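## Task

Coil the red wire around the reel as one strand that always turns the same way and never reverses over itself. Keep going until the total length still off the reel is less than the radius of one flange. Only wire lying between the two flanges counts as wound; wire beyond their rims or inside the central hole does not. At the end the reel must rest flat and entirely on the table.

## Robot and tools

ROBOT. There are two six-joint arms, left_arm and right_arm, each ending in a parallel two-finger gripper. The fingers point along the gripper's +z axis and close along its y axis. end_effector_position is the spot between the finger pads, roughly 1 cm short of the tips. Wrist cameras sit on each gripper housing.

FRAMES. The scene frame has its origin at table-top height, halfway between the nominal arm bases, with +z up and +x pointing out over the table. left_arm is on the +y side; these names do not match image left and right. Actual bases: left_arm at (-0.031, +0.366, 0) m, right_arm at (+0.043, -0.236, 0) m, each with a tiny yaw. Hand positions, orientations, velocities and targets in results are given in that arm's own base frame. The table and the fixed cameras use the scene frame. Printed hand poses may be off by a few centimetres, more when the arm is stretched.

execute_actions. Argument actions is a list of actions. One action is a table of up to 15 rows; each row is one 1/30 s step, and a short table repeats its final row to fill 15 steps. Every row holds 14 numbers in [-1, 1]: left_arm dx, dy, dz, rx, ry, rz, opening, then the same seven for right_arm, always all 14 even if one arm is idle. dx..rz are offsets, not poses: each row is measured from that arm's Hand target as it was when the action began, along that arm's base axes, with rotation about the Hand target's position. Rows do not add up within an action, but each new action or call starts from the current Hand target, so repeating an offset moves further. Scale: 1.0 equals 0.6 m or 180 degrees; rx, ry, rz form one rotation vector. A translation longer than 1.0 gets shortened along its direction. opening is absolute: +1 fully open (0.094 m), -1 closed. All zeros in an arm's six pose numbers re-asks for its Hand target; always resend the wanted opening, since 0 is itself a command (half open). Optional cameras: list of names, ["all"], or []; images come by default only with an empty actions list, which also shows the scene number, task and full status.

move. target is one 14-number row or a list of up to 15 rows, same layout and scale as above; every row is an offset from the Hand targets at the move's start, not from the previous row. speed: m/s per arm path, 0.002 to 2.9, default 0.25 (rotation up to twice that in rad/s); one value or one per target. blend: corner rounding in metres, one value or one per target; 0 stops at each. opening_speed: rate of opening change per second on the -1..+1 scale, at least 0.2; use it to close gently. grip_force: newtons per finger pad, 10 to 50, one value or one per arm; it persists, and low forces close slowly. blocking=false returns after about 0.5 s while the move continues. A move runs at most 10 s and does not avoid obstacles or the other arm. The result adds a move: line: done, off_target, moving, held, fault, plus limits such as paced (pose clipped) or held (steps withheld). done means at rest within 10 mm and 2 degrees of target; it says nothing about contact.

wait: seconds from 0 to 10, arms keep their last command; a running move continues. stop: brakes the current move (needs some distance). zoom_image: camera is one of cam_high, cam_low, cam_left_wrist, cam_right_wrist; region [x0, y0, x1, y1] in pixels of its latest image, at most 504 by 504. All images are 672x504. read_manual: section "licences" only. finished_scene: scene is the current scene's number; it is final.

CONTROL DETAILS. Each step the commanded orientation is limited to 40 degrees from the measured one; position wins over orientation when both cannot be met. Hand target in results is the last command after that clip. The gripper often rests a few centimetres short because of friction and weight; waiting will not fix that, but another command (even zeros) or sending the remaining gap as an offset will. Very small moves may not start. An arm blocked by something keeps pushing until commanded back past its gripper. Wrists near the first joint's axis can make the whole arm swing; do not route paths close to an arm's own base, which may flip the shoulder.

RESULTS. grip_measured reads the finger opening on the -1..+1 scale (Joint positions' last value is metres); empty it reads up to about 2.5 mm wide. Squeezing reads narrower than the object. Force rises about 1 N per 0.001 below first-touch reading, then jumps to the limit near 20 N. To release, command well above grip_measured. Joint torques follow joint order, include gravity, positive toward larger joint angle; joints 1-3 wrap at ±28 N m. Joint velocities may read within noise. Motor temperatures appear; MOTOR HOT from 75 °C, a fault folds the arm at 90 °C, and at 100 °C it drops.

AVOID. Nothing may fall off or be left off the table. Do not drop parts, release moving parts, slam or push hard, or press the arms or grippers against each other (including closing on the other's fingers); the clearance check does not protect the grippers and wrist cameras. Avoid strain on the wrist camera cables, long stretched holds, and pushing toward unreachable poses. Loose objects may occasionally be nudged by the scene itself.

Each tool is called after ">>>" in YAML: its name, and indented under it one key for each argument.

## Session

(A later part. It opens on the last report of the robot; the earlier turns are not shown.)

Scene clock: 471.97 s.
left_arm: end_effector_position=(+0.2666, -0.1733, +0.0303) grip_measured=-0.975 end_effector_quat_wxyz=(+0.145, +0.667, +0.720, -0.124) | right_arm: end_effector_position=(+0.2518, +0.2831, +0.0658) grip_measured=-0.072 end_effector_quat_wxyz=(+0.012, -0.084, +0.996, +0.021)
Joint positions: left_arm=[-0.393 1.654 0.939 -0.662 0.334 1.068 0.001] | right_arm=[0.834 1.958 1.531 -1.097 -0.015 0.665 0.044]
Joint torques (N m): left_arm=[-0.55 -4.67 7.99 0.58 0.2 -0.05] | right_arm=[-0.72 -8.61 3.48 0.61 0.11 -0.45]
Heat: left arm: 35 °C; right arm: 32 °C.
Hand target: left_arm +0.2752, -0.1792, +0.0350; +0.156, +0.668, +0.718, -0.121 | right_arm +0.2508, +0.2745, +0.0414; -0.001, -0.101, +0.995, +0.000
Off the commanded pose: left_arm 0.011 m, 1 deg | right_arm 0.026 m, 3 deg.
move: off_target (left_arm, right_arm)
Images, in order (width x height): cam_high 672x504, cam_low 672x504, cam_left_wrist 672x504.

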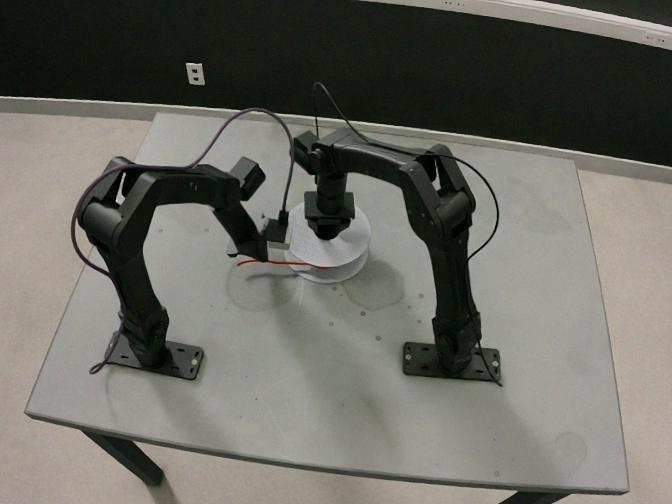

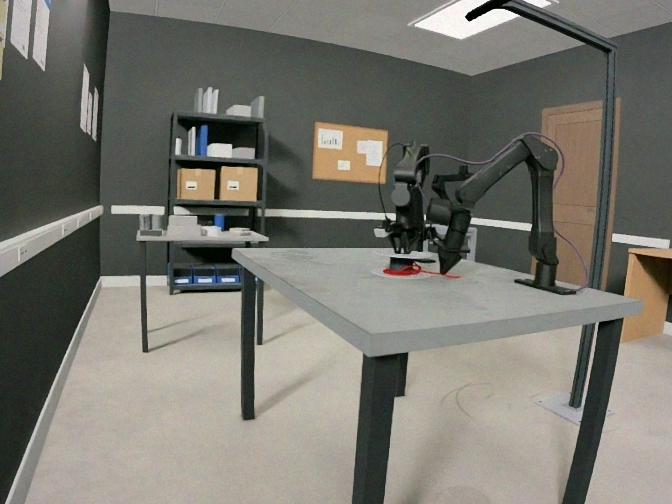

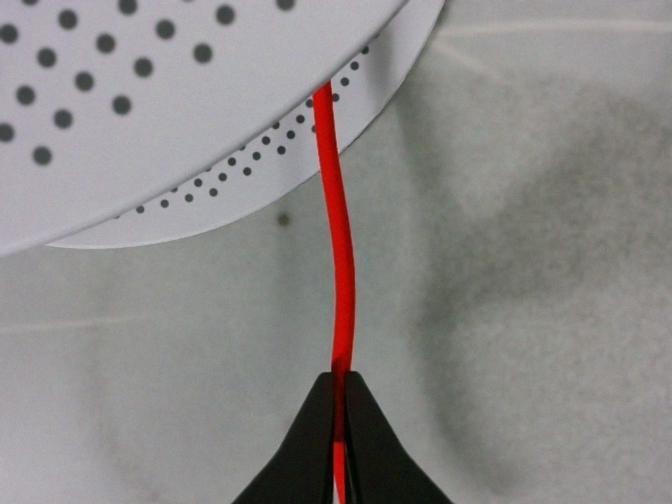

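>>> move:
  target:
    - [0,0,-0.02,0,0,0,-1,0,0,0,0,0,0,-0.05]
    - [0,0,-0.02,0,0,0,-0.5,0,0,0,0,0,0,-0.05]
    - [0,0.05,0.08,0,0,0,-0.5,0,0,0,0,0,0,-0.05]
    - [0,0.2,0.15,0,0,0,-0.5,0,0,0,0,0,0,-0.05]
  speed: 0.25
  blend: [0,0,0.02,0]
  cameras: ["cam_left_wrist"]

>>> move:
  target:
    - [0,0,0,0,0,0,-0.5,0,-0.01,0,0,0,0.4,-0.05]
  speed: 0.25
  cameras: ["cam_left_wrist","cam_high","cam_low"]

>>> zoom_image:
  camera: "cam_high"
  region: [200, 130, 400, 310]

>>> zoom_image:
  camera: "cam_low"
  region: [370, 230, 470, 310]

Scene clock: 476.73 s.
left_arm: end_effector_position=(+0.2714, -0.0567, +0.1152) grip_measured=-0.502 end_effector_quat_wxyz=(+0.143, +0.666, +0.723, -0.120) | right_arm: end_effector_position=(+0.2519, +0.2831, +0.0658) grip_measured=-0.072 end_effector_quat_wxyz=(+0.012, -0.086, +0.996, +0.021)
Joint positions: left_arm=[0.03 1.532 1.176 -1.175 0.373 1.511 0.023] | right_arm=[0.834 1.958 1.531 -1.097 -0.014 0.663 0.044]
Joint torques (N m): left_arm=[0.31 -4.81 8.55 0.04 0.46 0.12] | right_arm=[-0.68 -8.55 3.4 0.62 0.1 -0.43]
Heat: left arm: 35 °C; right arm: 33 °C.
Hand target: left_arm +0.2752, -0.0591, +0.1249; +0.156, +0.668, +0.718, -0.121 | right_arm +0.2508, +0.2744, +0.0414; -0.001, -0.101, +0.995, +0.000
Off the commanded pose: left_arm 0.011 m, 2 deg | right_arm 0.026 m, 3 deg.
move: off_target (left_arm, right_arm)
Images, in order (width x height): cam_left_wrist 672x504.

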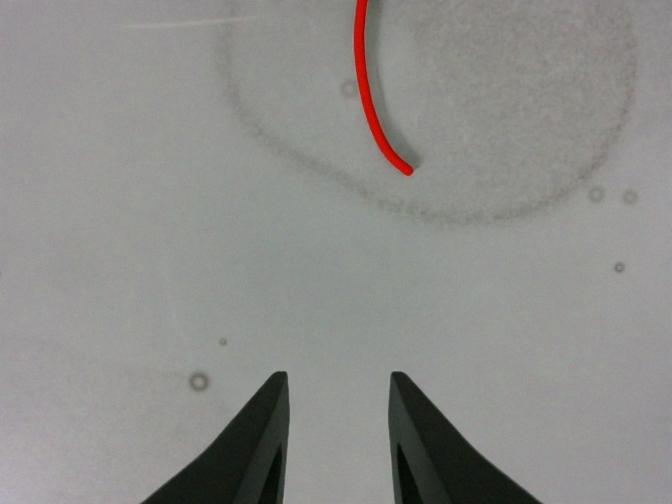

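Scene clock: 479.97 s.
left_arm: end_effector_position=(+0.2712, -0.0567, +0.1152) grip_measured=-0.502 end_effector_quat_wxyz=(+0.143, +0.666, +0.722, -0.120) | right_arm: end_effector_position=(+0.2570, +0.2823, +0.0677) grip_measured=-0.063 end_effector_quat_wxyz=(+0.036, -0.654, +0.755, +0.012)
Joint positions: left_arm=[0.03 1.532 1.176 -1.176 0.373 1.512 0.023] | right_arm=[0.822 1.941 1.512 -1.067 -0.016 -0.605 0.044]
Joint torques (N m): left_arm=[0.31 -4.82 8.55 0.03 0.47 0.09] | right_arm=[-0.54 -8.46 3.23 0.43 0.13 -0.42]
Heat: left arm: 35 °C; right arm: 33 °C.
Hand target: left_arm +0.2751, -0.0591, +0.1249; +0.156, +0.668, +0.718, -0.121 | right_arm +0.2508, +0.2685, +0.0414; +0.000, -0.667, +0.745, -0.001
Off the commanded pose: left_arm 0.011 m, 2 deg | right_arm 0.030 m, 5 deg.
move: off_target (left_arm, right_arm)
Images, in order (width x height): cam_high 672x504, cam_low 672x504, cam_left_wrist 672x504.

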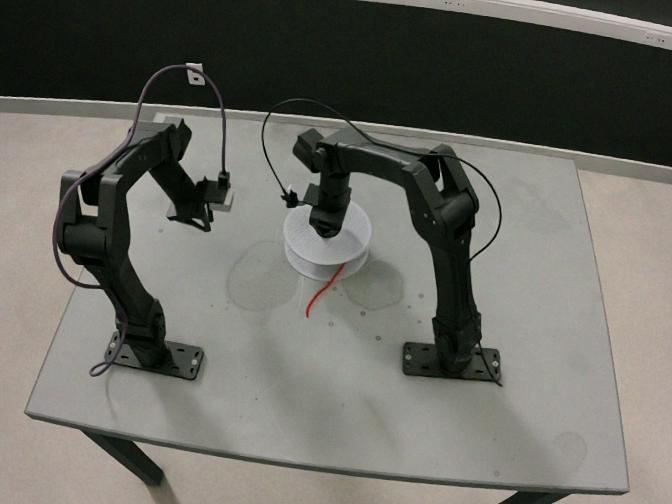

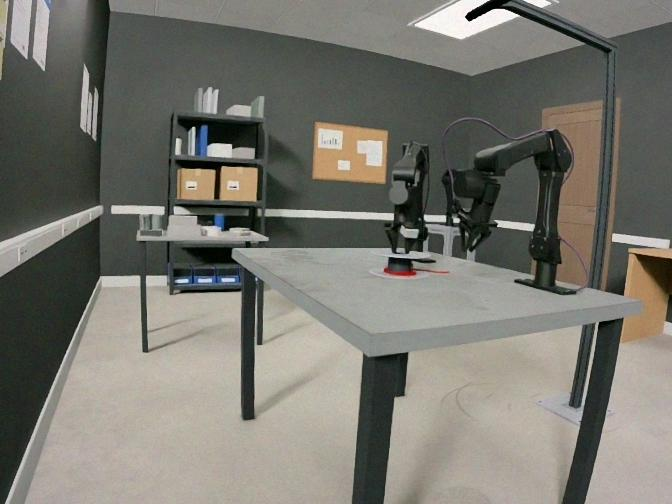

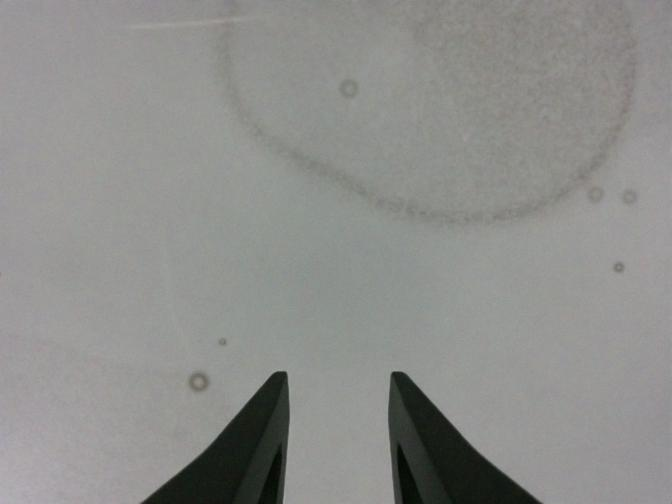

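Scaled by 2.520 from the camera's 672x504 image, which has a finer 960x720 frame.

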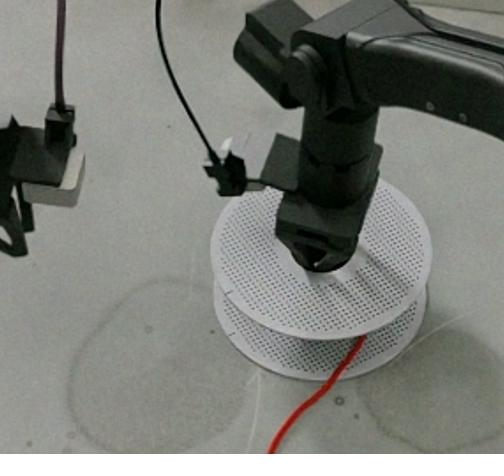

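Scaled by 5.040 from the camera's 672x504 image, which has a finer 960x720 frame.

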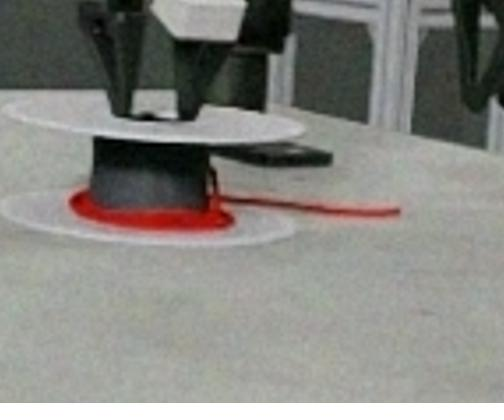

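>>> move:
  target:
    - [0,0,0,0,0,0,-0.5,0,0.01,0,0,0,-0.4,-0.05]
  speed: 0.25
  cameras: ["cam_left_wrist","cam_high"]

>>> zoom_image:
  camera: "cam_high"
  region: [200, 130, 400, 330]

Scene clock: 487.43 s.
left_arm: end_effector_position=(+0.2712, -0.0567, +0.1152) grip_measured=-0.502 end_effector_quat_wxyz=(+0.143, +0.666, +0.722, -0.120) | right_arm: end_effector_position=(+0.2632, +0.2813, +0.0681) grip_measured=-0.060 end_effector_quat_wxyz=(+0.039, -0.117, +0.992, +0.023)
Joint positions: left_arm=[0.03 1.532 1.176 -1.176 0.373 1.512 0.023] | right_arm=[0.823 1.94 1.512 -1.053 0.015 0.589 0.044]
Joint torques (N m): left_arm=[0.31 -4.83 8.57 0.03 0.46 0.09] | right_arm=[0.39 -7.16 5.18 0.28 -0.16 0.44]
Heat: left arm: 35 °C; right arm: 32 °C.
Hand target: left_arm +0.2751, -0.0591, +0.1249; +0.156, +0.668, +0.718, -0.121 | right_arm +0.2507, +0.2745, +0.0414; -0.001, -0.101, +0.995, +0.000
Off the commanded pose: left_arm 0.011 m, 2 deg | right_arm 0.030 m, 6 deg.
move: off_target (left_arm, right_arm)
Images, in order (width x height): cam_high 672x504, cam_left_wrist 672x504.

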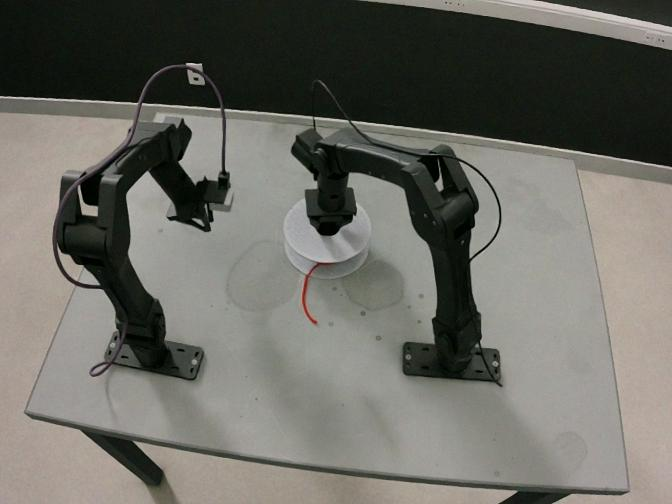

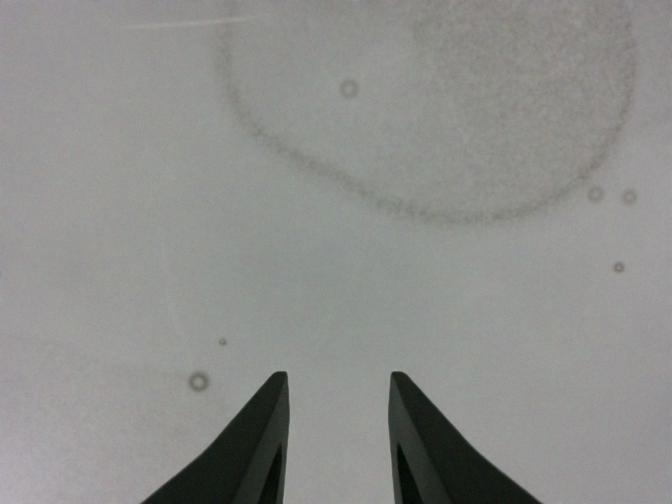

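Scaled by 2.520 from the camera's 672x504 image, which has a finer 960x720 frame.

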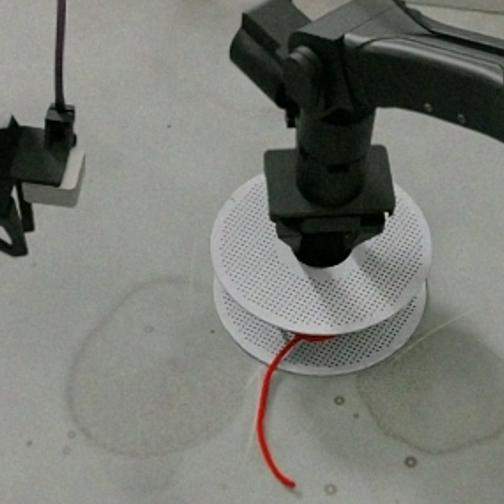

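>>> move:
  target:
    - [-0.175,-0.235,0.04,0.04,0.1,0.4,-0.3,0,0,0,0,0,0,-0.05]
    - [-0.215,-0.477,-0.01,0.0584,0.1389,0.634,-0.3,0,0,0,0,0,0,-0.05]
  speed: 0.3
  blend: [0.04,0]
  cameras: ["cam_left_wrist","cam_high"]

Scene clock: 497.73 s.
left_arm: end_effector_position=(+0.1462, -0.3433, +0.1159) grip_measured=-0.302 end_effector_quat_wxyz=(-0.002, -0.256, +0.967, -0.002) | right_arm: end_effector_position=(+0.2632, +0.2813, +0.0681) grip_measured=-0.060 end_effector_quat_wxyz=(+0.039, -0.116, +0.992, +0.023)
Joint positions: left_arm=[-1.169 1.961 1.735 -1.342 0.003 -1.688 0.033] | right_arm=[0.823 1.94 1.512 -1.053 0.015 0.589 0.044]
Joint torques (N m): left_arm=[-0.31 -7.12 8.42 -0.07 -0.04 -0.08] | right_arm=[0.43 -7.19 5.16 0.25 -0.16 0.39]
Heat: left arm: 35 °C; right arm: 32 °C.
Hand target: left_arm +0.1462, -0.3454, +0.1190; +0.000, -0.259, +0.966, +0.000 | right_arm +0.2507, +0.2745, +0.0414; -0.001, -0.101, +0.995, +0.000
Off the commanded pose: left_arm 0.004 m, 0 deg | right_arm 0.030 m, 6 deg.
move: off_target (right_arm)
Images, in order (width x height): cam_high 672x504, cam_left_wrist 672x504.

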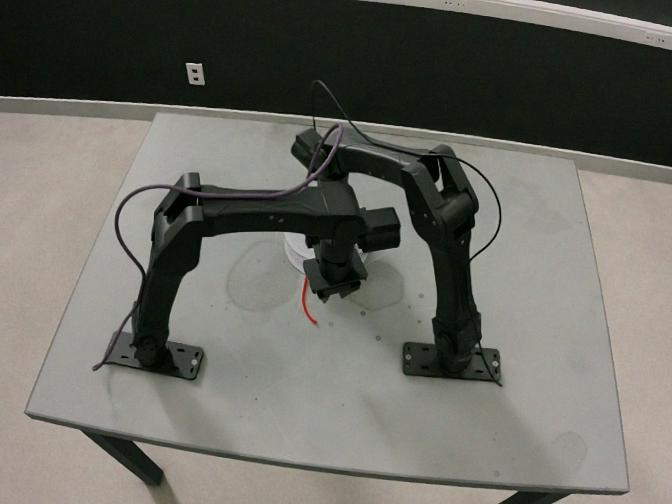

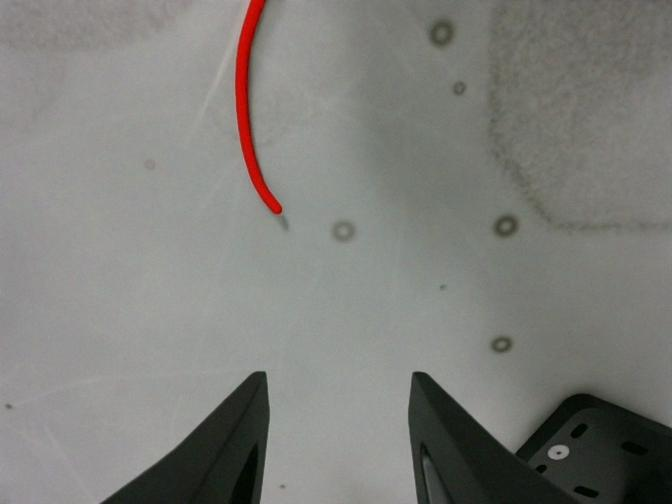

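>>> move:
  target:
    - [0.0133,0.073,-0.12,0,0,0.083,-0.3,0,0,0,0,0,0,-0.05]
  speed: 0.2
  cameras: ["cam_left_wrist"]

Scene clock: 500.90 s.
left_arm: end_effector_position=(+0.1514, -0.3004, +0.0376) grip_measured=-0.302 end_effector_quat_wxyz=(-0.004, -0.376, +0.926, +0.018) | right_arm: end_effector_position=(+0.2632, +0.2813, +0.0681) grip_measured=-0.060 end_effector_quat_wxyz=(+0.039, -0.116, +0.992, +0.023)
Joint positions: left_arm=[-1.105 1.904 1.341 -1.044 0.004 -1.877 0.033] | right_arm=[0.823 1.94 1.512 -1.053 0.015 0.589 0.044]
Joint torques (N m): left_arm=[0.32 -9.77 4.79 0.13 -0.06 -0.07] | right_arm=[0.31 -7.16 5.14 0.27 -0.15 0.41]
Heat: left arm: 35 °C; right arm: 32 °C.
Hand target: left_arm +0.1541, -0.3015, +0.0470; +0.000, -0.382, +0.924, +0.000 | right_arm +0.2507, +0.2745, +0.0414; -0.001, -0.101, +0.995, +0.000
Off the commanded pose: left_arm 0.010 m, 2 deg | right_arm 0.030 m, 6 deg.
move: off_target (right_arm)
Images, in order (width x height): cam_left_wrist 672x504.

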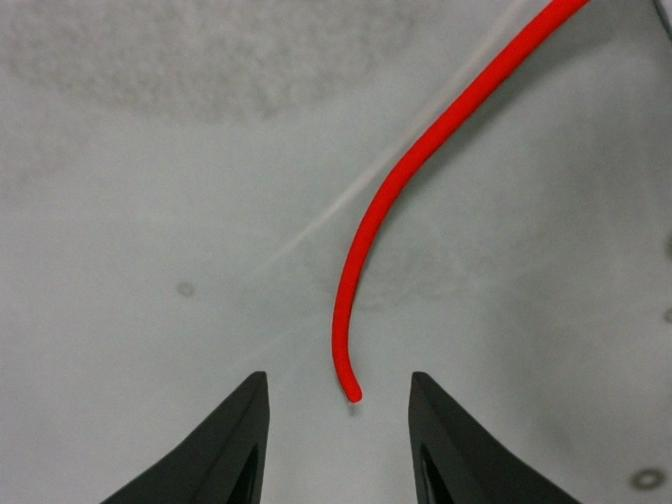

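>>> move:
  target:
    - [0,0,-0.057,0,0,0,-0.4,0,0,0,0,0,0,-0.05]
    - [0,0,-0.057,0,0,0,-1,0,0,0,0,0,0,-0.05]
    - [0,0,0,0,0,0,-1,0,0,0,0,0,0,-0.05]
  speed: 0.15
  cameras: ["cam_left_wrist"]

Scene clock: 505.07 s.
left_arm: end_effector_position=(+0.1496, -0.2973, +0.0301) grip_measured=-0.995 end_effector_quat_wxyz=(-0.004, -0.377, +0.926, +0.019) | right_arm: end_effector_position=(+0.2632, +0.2813, +0.0681) grip_measured=-0.060 end_effector_quat_wxyz=(+0.039, -0.116, +0.992, +0.023)
Joint positions: left_arm=[-1.105 1.903 1.308 -1.014 0.005 -1.878 0] | right_arm=[0.823 1.94 1.512 -1.053 0.015 0.589 0.044]
Joint torques (N m): left_arm=[0.32 -9.65 7.73 -0.15 -0.07 -0.08] | right_arm=[0.4 -7.21 5.12 0.28 -0.14 0.4]
Heat: left arm: 35 °C; right arm: 32 °C.
Hand target: left_arm +0.1541, -0.3015, +0.0469; +0.000, -0.382, +0.924, +0.000 | right_arm +0.2507, +0.2745, +0.0414; -0.001, -0.101, +0.995, +0.000
Off the commanded pose: left_arm 0.018 m, 2 deg | right_arm 0.030 m, 6 deg.
move: off_target (left_arm, right_arm)
Images, in order (width x height): cam_left_wrist 672x504.

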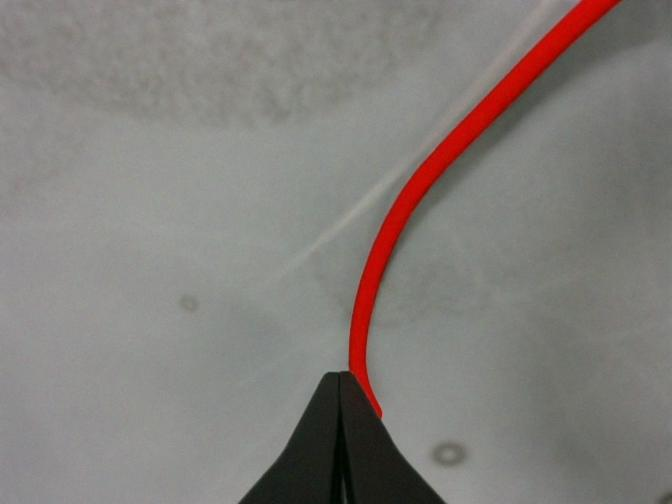

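>>> move:
  target:
    - [0.013,0.007,0,0,0,0,-0.4,0,0,0,0,0,0,-0.05]
    - [0.013,0.007,-0.067,0,0,0,-0.4,0,0,0,0,0,0,-0.05]
  speed: 0.15
  cameras: ["cam_left_wrist"]

Scene clock: 508.13 s.
left_arm: end_effector_position=(+0.1585, -0.2974, +0.0136) grip_measured=-0.402 end_effector_quat_wxyz=(-0.003, -0.382, +0.924, +0.001) | right_arm: end_effector_position=(+0.2632, +0.2813, +0.0681) grip_measured=-0.060 end_effector_quat_wxyz=(+0.039, -0.116, +0.992, +0.023)
Joint positions: left_arm=[-1.081 1.91 1.248 -0.911 0.005 -1.866 0.028] | right_arm=[0.823 1.94 1.512 -1.053 0.015 0.589 0.044]
Joint torques (N m): left_arm=[0.5 -6.09 4.42 0.4 -0.07 0.06] | right_arm=[0.4 -7.15 5.15 0.27 -0.16 0.42]
Heat: left arm: 36 °C; right arm: 32 °C.
Hand target: left_arm +0.1619, -0.2974, +0.0067; +0.000, -0.382, +0.924, +0.000 | right_arm +0.2507, +0.2745, +0.0414; -0.001, -0.101, +0.995, +0.000
Off the commanded pose: left_arm 0.008 m, 0 deg | right_arm 0.030 m, 6 deg.
move: off_target (right_arm)
Images, in order (width x height): cam_left_wrist 672x504.

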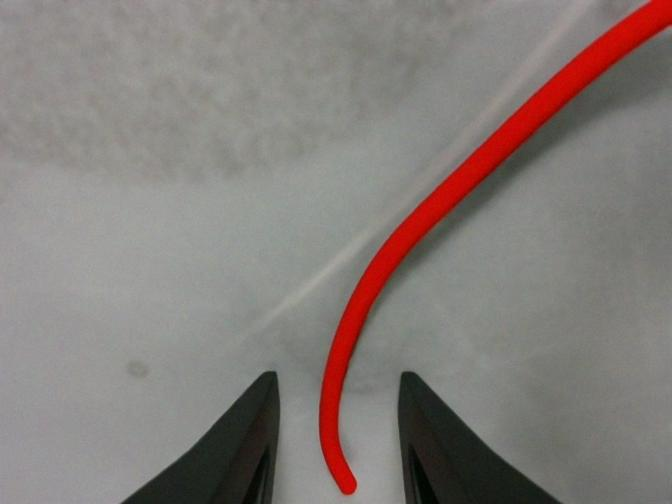

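Close and lift.

>>> move:
  target:
    - [0,0,0.0,0,0,0,-1,0,0,0,0,0,0,-0.05]
    - [0,0,0.04,0,0,0,-1,0,0,0,0,0,0,-0.05]
  speed: 0.15
  cameras: ["cam_left_wrist"]

Scene clock: 510.43 s.
left_arm: end_effector_position=(+0.1568, -0.2941, +0.0179) grip_measured=-0.962 end_effector_quat_wxyz=(-0.004, -0.382, +0.924, +0.012) | right_arm: end_effector_position=(+0.2632, +0.2813, +0.0681) grip_measured=-0.060 end_effector_quat_wxyz=(+0.039, -0.116, +0.992, +0.023)
Joint positions: left_arm=[-1.081 1.91 1.266 -0.952 0.005 -1.866 0.002] | right_arm=[0.823 1.94 1.512 -1.053 0.015 0.589 0.044]
Joint torques (N m): left_arm=[0.5 -8.68 7.69 -0.16 -0.07 0.06] | right_arm=[0.32 -7.21 5.19 0.29 -0.14 0.41]
Heat: left arm: 36 °C; right arm: 32 °C.
Hand target: left_arm +0.1619, -0.2973, +0.0307; +0.000, -0.382, +0.924, +0.000 | right_arm +0.2507, +0.2745, +0.0414; -0.001, -0.101, +0.995, +0.000
Off the commanded pose: left_arm 0.014 m, 1 deg | right_arm 0.030 m, 6 deg.
move: off_target (left_arm, right_arm)
Images, in order (width x height): cam_left_wrist 672x504.

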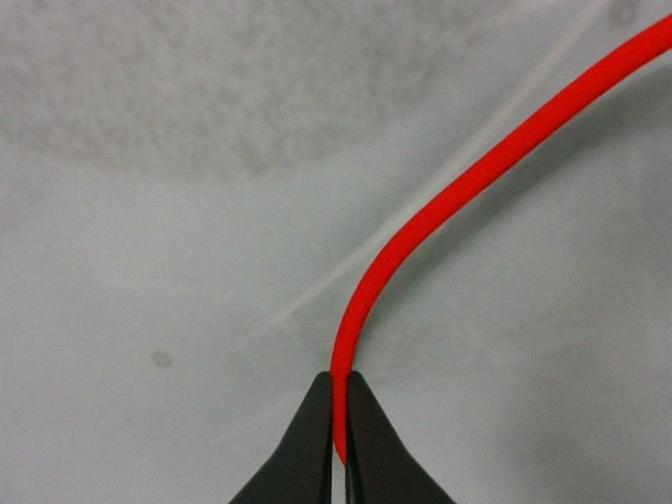

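>>> move:
  target:
    - [0.005,0.18,0.07,-0.02,-0.07,-0.35,-1,0,0,0,0,0,0,-0.05]
    - [0.193,0.347,0.015,-0.042,-0.1526,-0.7146,-1,0,0,0,0,0,0,-0.05]
  speed: 0.2
  blend: [0.03,0]
  cameras: ["cam_left_wrist","cam_high","cam_low"]

>>> zoom_image:
  camera: "cam_high"
  region: [200, 130, 400, 310]

>>> zoom_image:
  camera: "cam_low"
  region: [370, 230, 470, 310]

Scene clock: 520.37 s.
left_arm: end_effector_position=(+0.2754, -0.0944, +0.0373) grip_measured=-0.962 end_effector_quat_wxyz=(+0.163, +0.668, +0.715, -0.123) | right_arm: end_effector_position=(+0.2631, +0.2816, +0.0682) grip_measured=-0.060 end_effector_quat_wxyz=(+0.039, -0.111, +0.993, +0.024)
Joint positions: left_arm=[-0.093 1.605 0.914 -0.765 0.395 1.387 0.002] | right_arm=[0.824 1.94 1.512 -1.053 0.015 0.6 0.044]
Joint torques (N m): left_arm=[1.2 -4.22 7.76 0.03 0.13 0.11] | right_arm=[0.34 -7.27 5.03 0.25 -0.14 0.27]
Heat: left arm: 36 °C; right arm: 32 °C.
Hand target: left_arm +0.2777, -0.0891, +0.0397; +0.156, +0.667, +0.718, -0.121 | right_arm +0.2506, +0.2745, +0.0414; -0.001, -0.101, +0.995, +0.000
Off the commanded pose: left_arm 0.006 m, 1 deg | right_arm 0.030 m, 5 deg.
move: off_target (right_arm)
Images, in order (width x height): cam_high 672x504, cam_low 672x504, cam_left_wrist 672x504.

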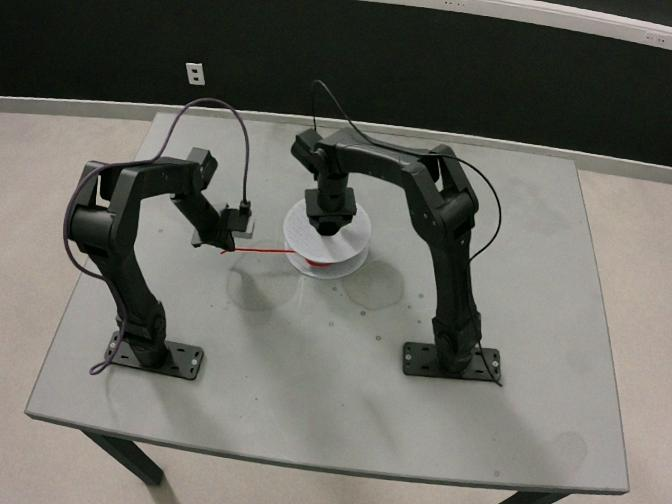

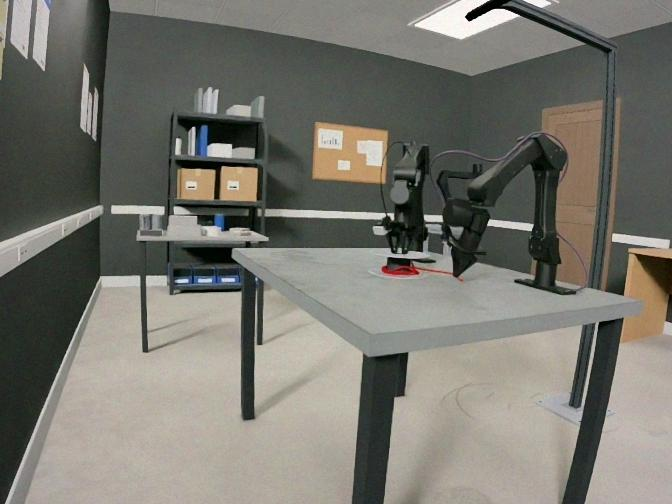

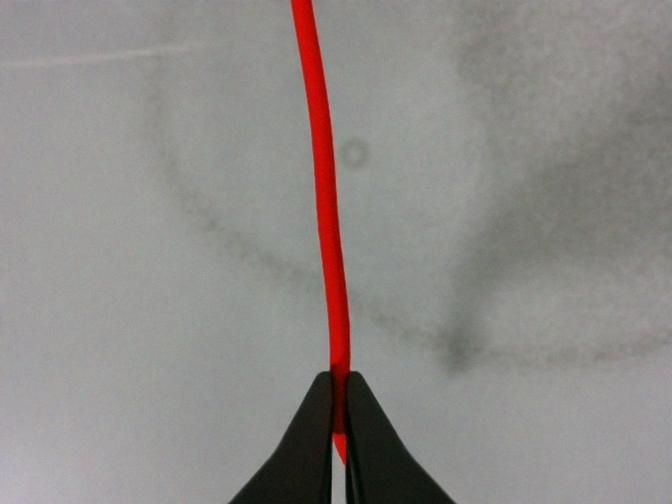

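Scaled by 2.520 from the camera's 672x504 image, which has a finer 960x720 frame.

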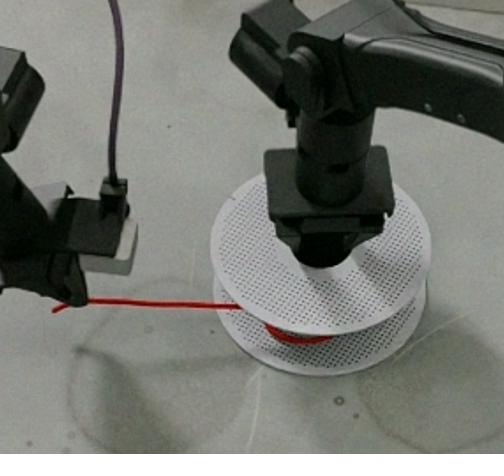

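Scaled by 5.040 from the camera's 672x504 image, which has a finer 960x720 frame.

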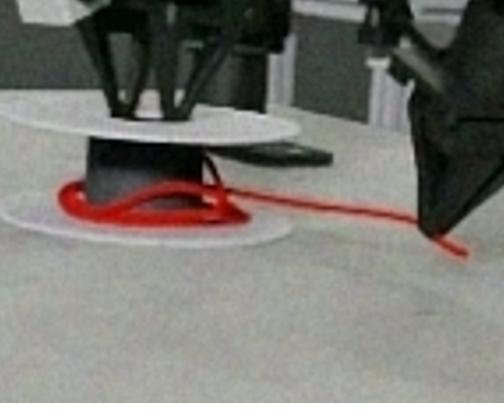

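>>> move:
  target:
    - [0.004,-0.014,0,0,0,0,-1,0.013,0.007,0.015,0,0,0,-0.8]
    - [0.004,-0.014,0,0,0,0,-1,0.013,0.007,0.015,0,0,-0.4,-0.8]
  speed: 0.4
  cameras: ["cam_right_wrist","cam_high"]

>>> zoom_image:
  camera: "cam_high"
  region: [200, 130, 400, 310]

Scene clock: 524.80 s.
left_arm: end_effector_position=(+0.2753, -0.0939, +0.0352) grip_measured=-0.962 end_effector_quat_wxyz=(+0.153, +0.666, +0.720, -0.119) | right_arm: end_effector_position=(+0.2571, +0.2784, +0.0530) grip_measured=-0.798 end_effector_quat_wxyz=(+0.003, +0.497, +0.868, +0.008)
Joint positions: left_arm=[-0.103 1.615 0.921 -0.771 0.376 1.371 0.002] | right_arm=[0.824 1.995 1.533 -1.091 0.003 1.864 0.009]
Joint torques (N m): left_arm=[-0.57 -4.3 7.91 0.21 0.3 -0.05] | right_arm=[-0.49 -9.91 9.03 0.08 -0.06 0.11]
Heat: left arm: 35 °C; right arm: 32 °C.
Hand target: left_arm +0.2801, -0.0975, +0.0396; +0.156, +0.667, +0.718, -0.121 | right_arm +0.2584, +0.2786, +0.0503; -0.001, +0.503, +0.864, +0.000
Off the commanded pose: left_arm 0.007 m, 1 deg | right_arm 0.003 m, 1 deg.
move: done
Images, in order (width x height): cam_high 672x504, cam_right_wrist 672x504.

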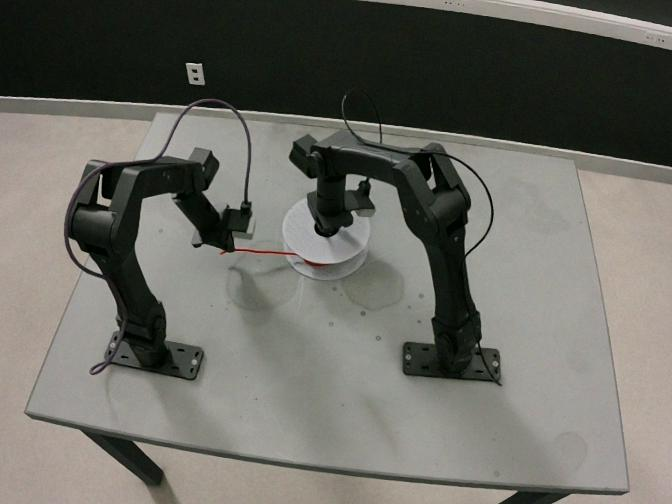

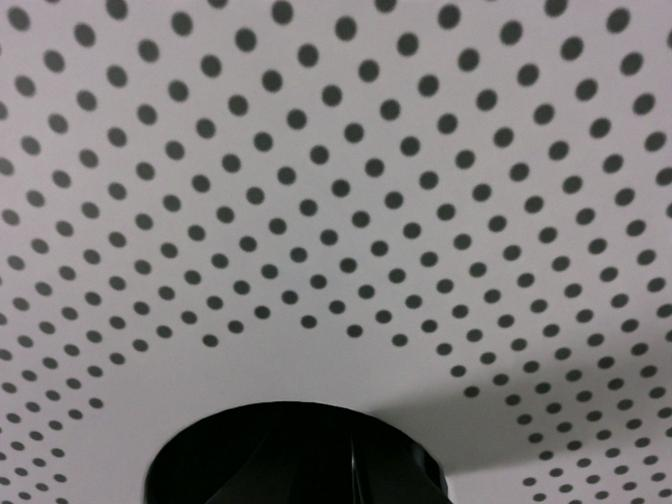

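Scaled by 2.520 from the camera's 672x504 image, which has a finer 960x720 frame.

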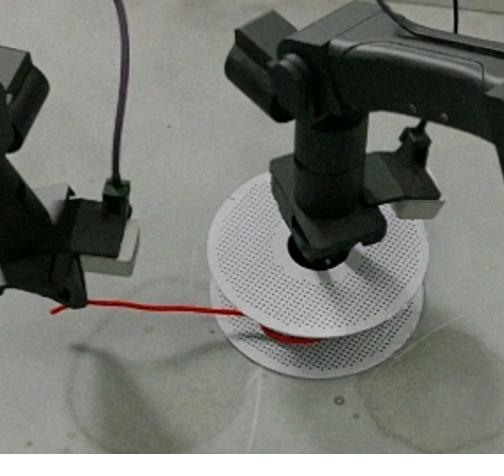

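>>> move:
  target:
    - [0,0,0,0,0,0,-1,0.011,0.0123,0,0,0,0,-0.8]
    - [0,0,0,0,0,0,-1,0.011,0.0123,-0.008,0,0,0,-0.05]
    - [0.035,-0.11,0,0,0,0,-1,0.009,0,-0.015,0,0,0.65,-0.05]
  speed: 0.25
  opening_speed: 0.8
  cameras: ["cam_left_wrist","cam_high","cam_low"]

>>> zoom_image:
  camera: "cam_high"
  region: [200, 130, 400, 310]

>>> zoom_image:
  camera: "cam_low"
  region: [370, 230, 470, 310]

Scene clock: 536.27 s.
left_arm: end_effector_position=(+0.2916, -0.1579, +0.0351) grip_measured=-0.962 end_effector_quat_wxyz=(+0.144, +0.666, +0.721, -0.126) | right_arm: end_effector_position=(+0.2713, +0.2919, +0.0666) grip_measured=-0.069 end_effector_quat_wxyz=(+0.034, -0.461, +0.887, +0.016)
Joint positions: left_arm=[-0.312 1.72 1.037 -0.724 0.349 1.15 0.002] | right_arm=[0.816 2.005 1.6 -1.09 -0.009 -0.143 0.044]
Joint torques (N m): left_arm=[-0.53 -5.16 8.05 0.54 0.23 -0.06] | right_arm=[-0.53 -9.29 3.44 0.38 0.08 -0.39]
Heat: left arm: 35 °C; right arm: 32 °C.
Hand target: left_arm +0.3011, -0.1635, +0.0396; +0.156, +0.667, +0.718, -0.121 | right_arm +0.2638, +0.2787, +0.0415; +0.000, -0.474, +0.880, -0.001
Off the commanded pose: left_arm 0.012 m, 2 deg | right_arm 0.029 m, 5 deg.
move: off_target (left_arm, right_arm)
Images, in order (width x height): cam_high 672x504, cam_low 672x504, cam_left_wrist 672x504.

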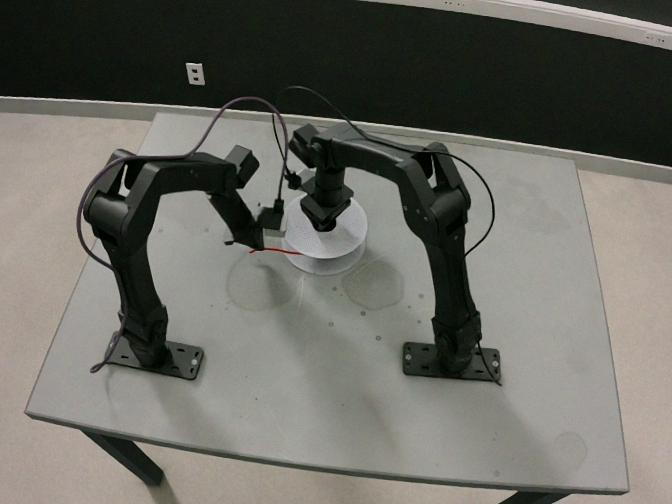

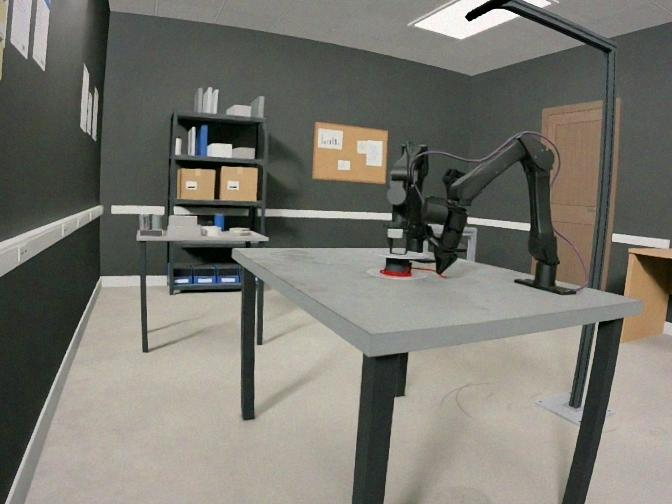

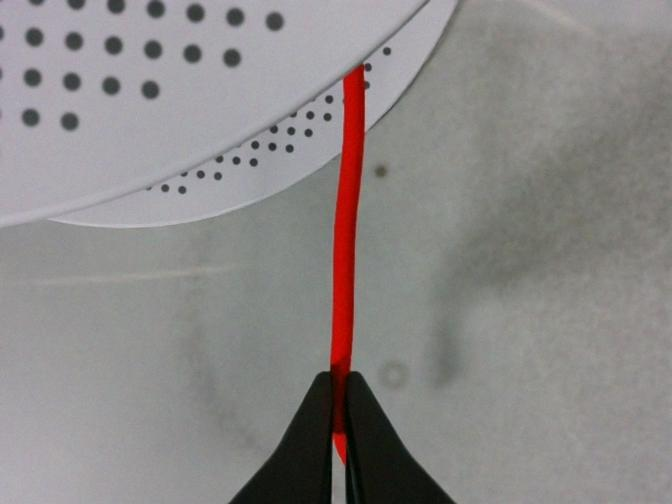

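Scaled by 2.520 from the camera's 672x504 image, which has a finer 960x720 frame.

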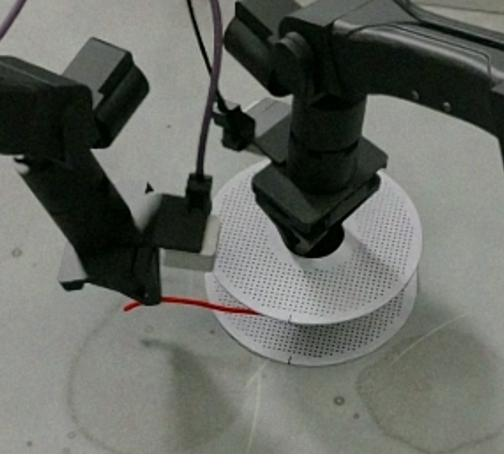

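Scaled by 5.040 from the camera's 672x504 image, which has a finer 960x720 frame.

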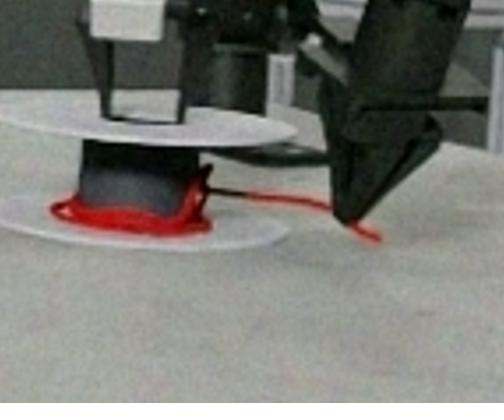

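>>> move:
  target:
    - [0,0,0,0,0,0,-1,0.009,0.019,0.015,0,0,0,-0.8]
    - [0,0,0,0,0,0,-1,0.009,0.019,0.015,0,0,-0.66,-0.8]
  speed: 0.4
  cameras: ["cam_right_wrist","cam_high"]

>>> zoom_image:
  camera: "cam_high"
  region: [200, 130, 400, 310]

Scene clock: 543.70 s.
left_arm: end_effector_position=(+0.2916, -0.1578, +0.0351) grip_measured=-0.962 end_effector_quat_wxyz=(+0.144, +0.666, +0.721, -0.125) | right_arm: end_effector_position=(+0.2687, +0.2890, +0.0536) grip_measured=-0.798 end_effector_quat_wxyz=(-0.002, +0.514, +0.858, +0.009)
Joint positions: left_arm=[-0.312 1.72 1.037 -0.724 0.349 1.15 0.002] | right_arm=[0.816 2.055 1.623 -1.122 -0.008 1.895 0.009]
Joint torques (N m): left_arm=[-0.51 -5.15 8.06 0.55 0.23 -0.06] | right_arm=[0.28 -10.5 9.09 0.1 0.04 0.11]
Heat: left arm: 34 °C; right arm: 32 °C.
Hand target: left_arm +0.3011, -0.1635, +0.0396; +0.156, +0.667, +0.718, -0.121 | right_arm +0.2692, +0.2901, +0.0505; -0.001, +0.516, +0.856, +0.000
Off the commanded pose: left_arm 0.012 m, 2 deg | right_arm 0.003 m, 1 deg.
move: off_target (left_arm)
Images, in order (width x height): cam_high 672x504, cam_right_wrist 672x504.

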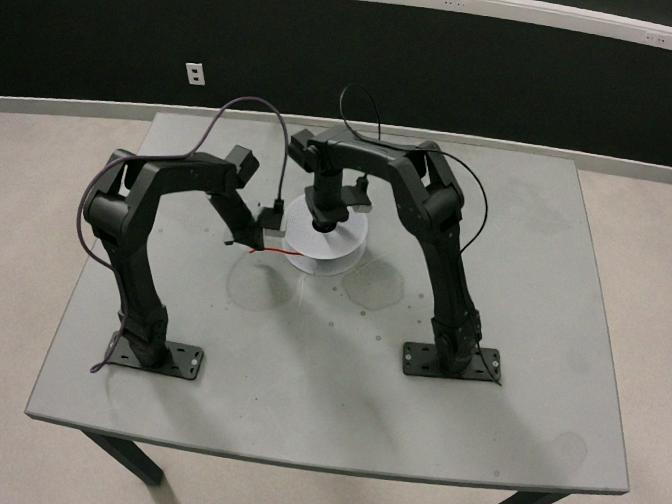

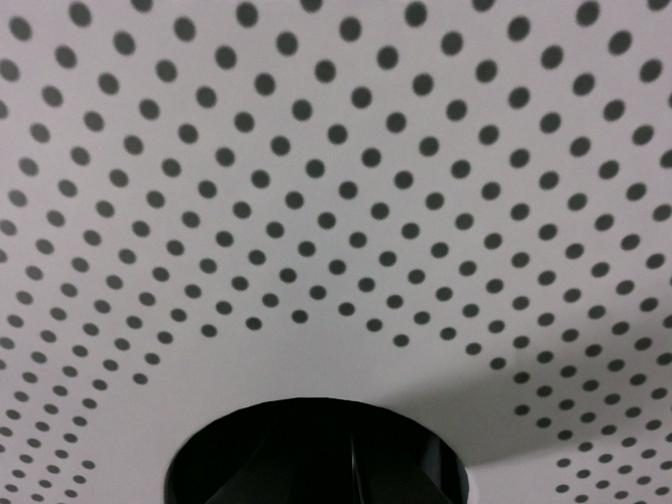

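Scaled by 2.520 from the camera's 672x504 image, which has a finer 960x720 frame.

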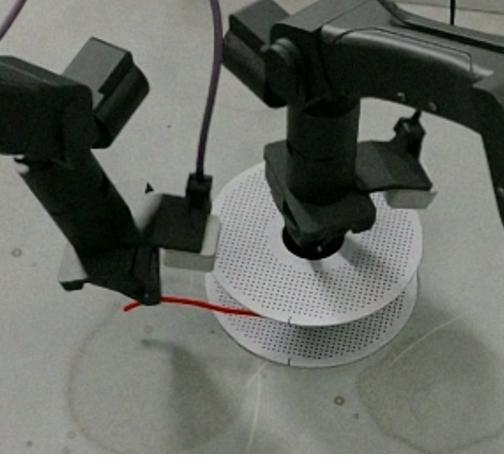

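>>> move:
  target:
    - [0,0,0,0,0,0,-1,0.007,0.01,0,0,0,0,-0.8]
    - [0,0,0,0,0,0,-1,0.007,0.01,-0.008,0,0,0,-0.05]
    - [0.01,-0.033,0,0,0,0,-1,0.006,0.005,-0.015,0,0,0.2,-0.05]
  speed: 0.15
  opening_speed: 0.8
  cameras: ["cam_left_wrist","cam_high","cam_low"]

>>> zoom_image:
  camera: "cam_high"
  region: [200, 130, 400, 310]

>>> zoom_image:
  camera: "cam_low"
  region: [370, 230, 470, 310]

Scene clock: 550.27 s.
left_arm: end_effector_position=(+0.2981, -0.1772, +0.0352) grip_measured=-0.962 end_effector_quat_wxyz=(+0.144, +0.666, +0.721, -0.125) | right_arm: end_effector_position=(+0.2762, +0.2971, +0.0647) grip_measured=-0.095 end_effector_quat_wxyz=(+0.006, +0.244, +0.970, +0.020)
Joint positions: left_arm=[-0.365 1.759 1.083 -0.711 0.339 1.094 0.002] | right_arm=[0.816 2.069 1.687 -1.149 -0.009 1.309 0.043]
Joint torques (N m): left_arm=[-0.54 -5.5 8.12 0.57 0.22 -0.05] | right_arm=[0.14 -9.81 3.95 0.63 0.02 -0.36]
Heat: left arm: 34 °C; right arm: 33 °C.
Hand target: left_arm +0.3071, -0.1834, +0.0396; +0.156, +0.667, +0.718, -0.121 | right_arm +0.2728, +0.2930, +0.0414; -0.001, +0.226, +0.974, +0.000
Off the commanded pose: left_arm 0.012 m, 1 deg | right_arm 0.024 m, 3 deg.
move: off_target (left_arm, right_arm)
Images, in order (width x height): cam_high 672x504, cam_low 672x504, cam_left_wrist 672x504.

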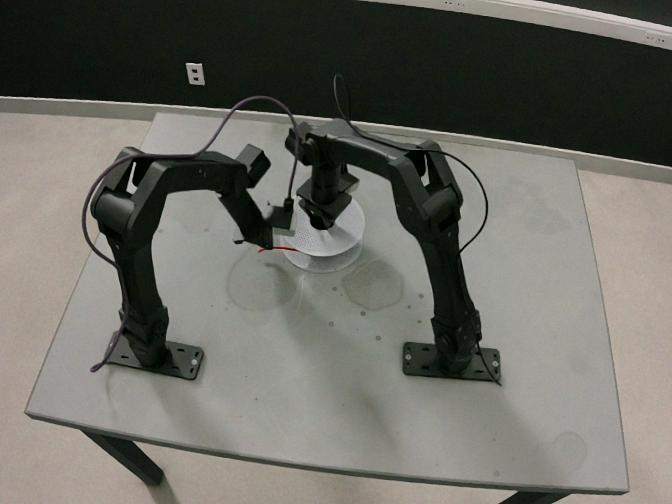

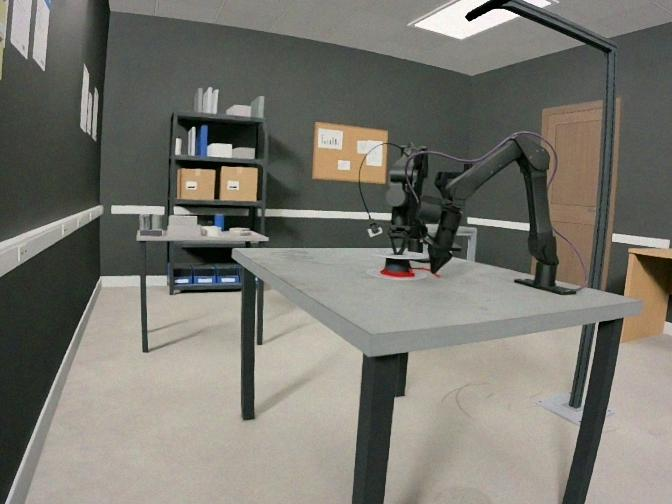

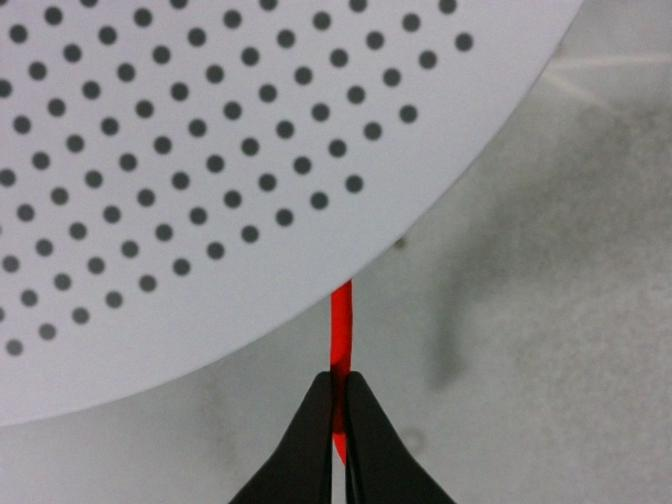

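Scaled by 2.520 from the camera's 672x504 image, which has a finer 960x720 frame.

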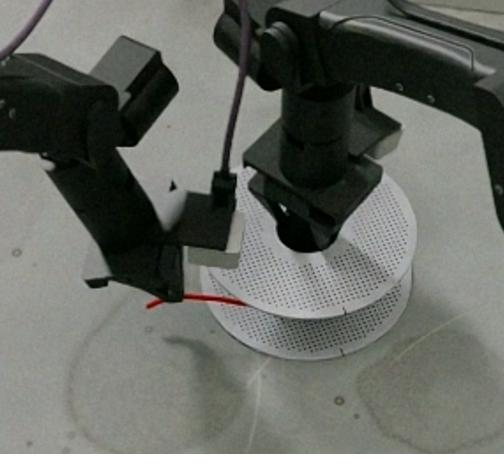

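Scaled by 5.040 from the camera's 672x504 image, which has a finer 960x720 frame.

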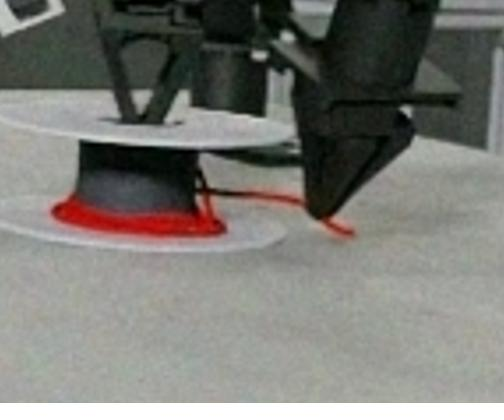

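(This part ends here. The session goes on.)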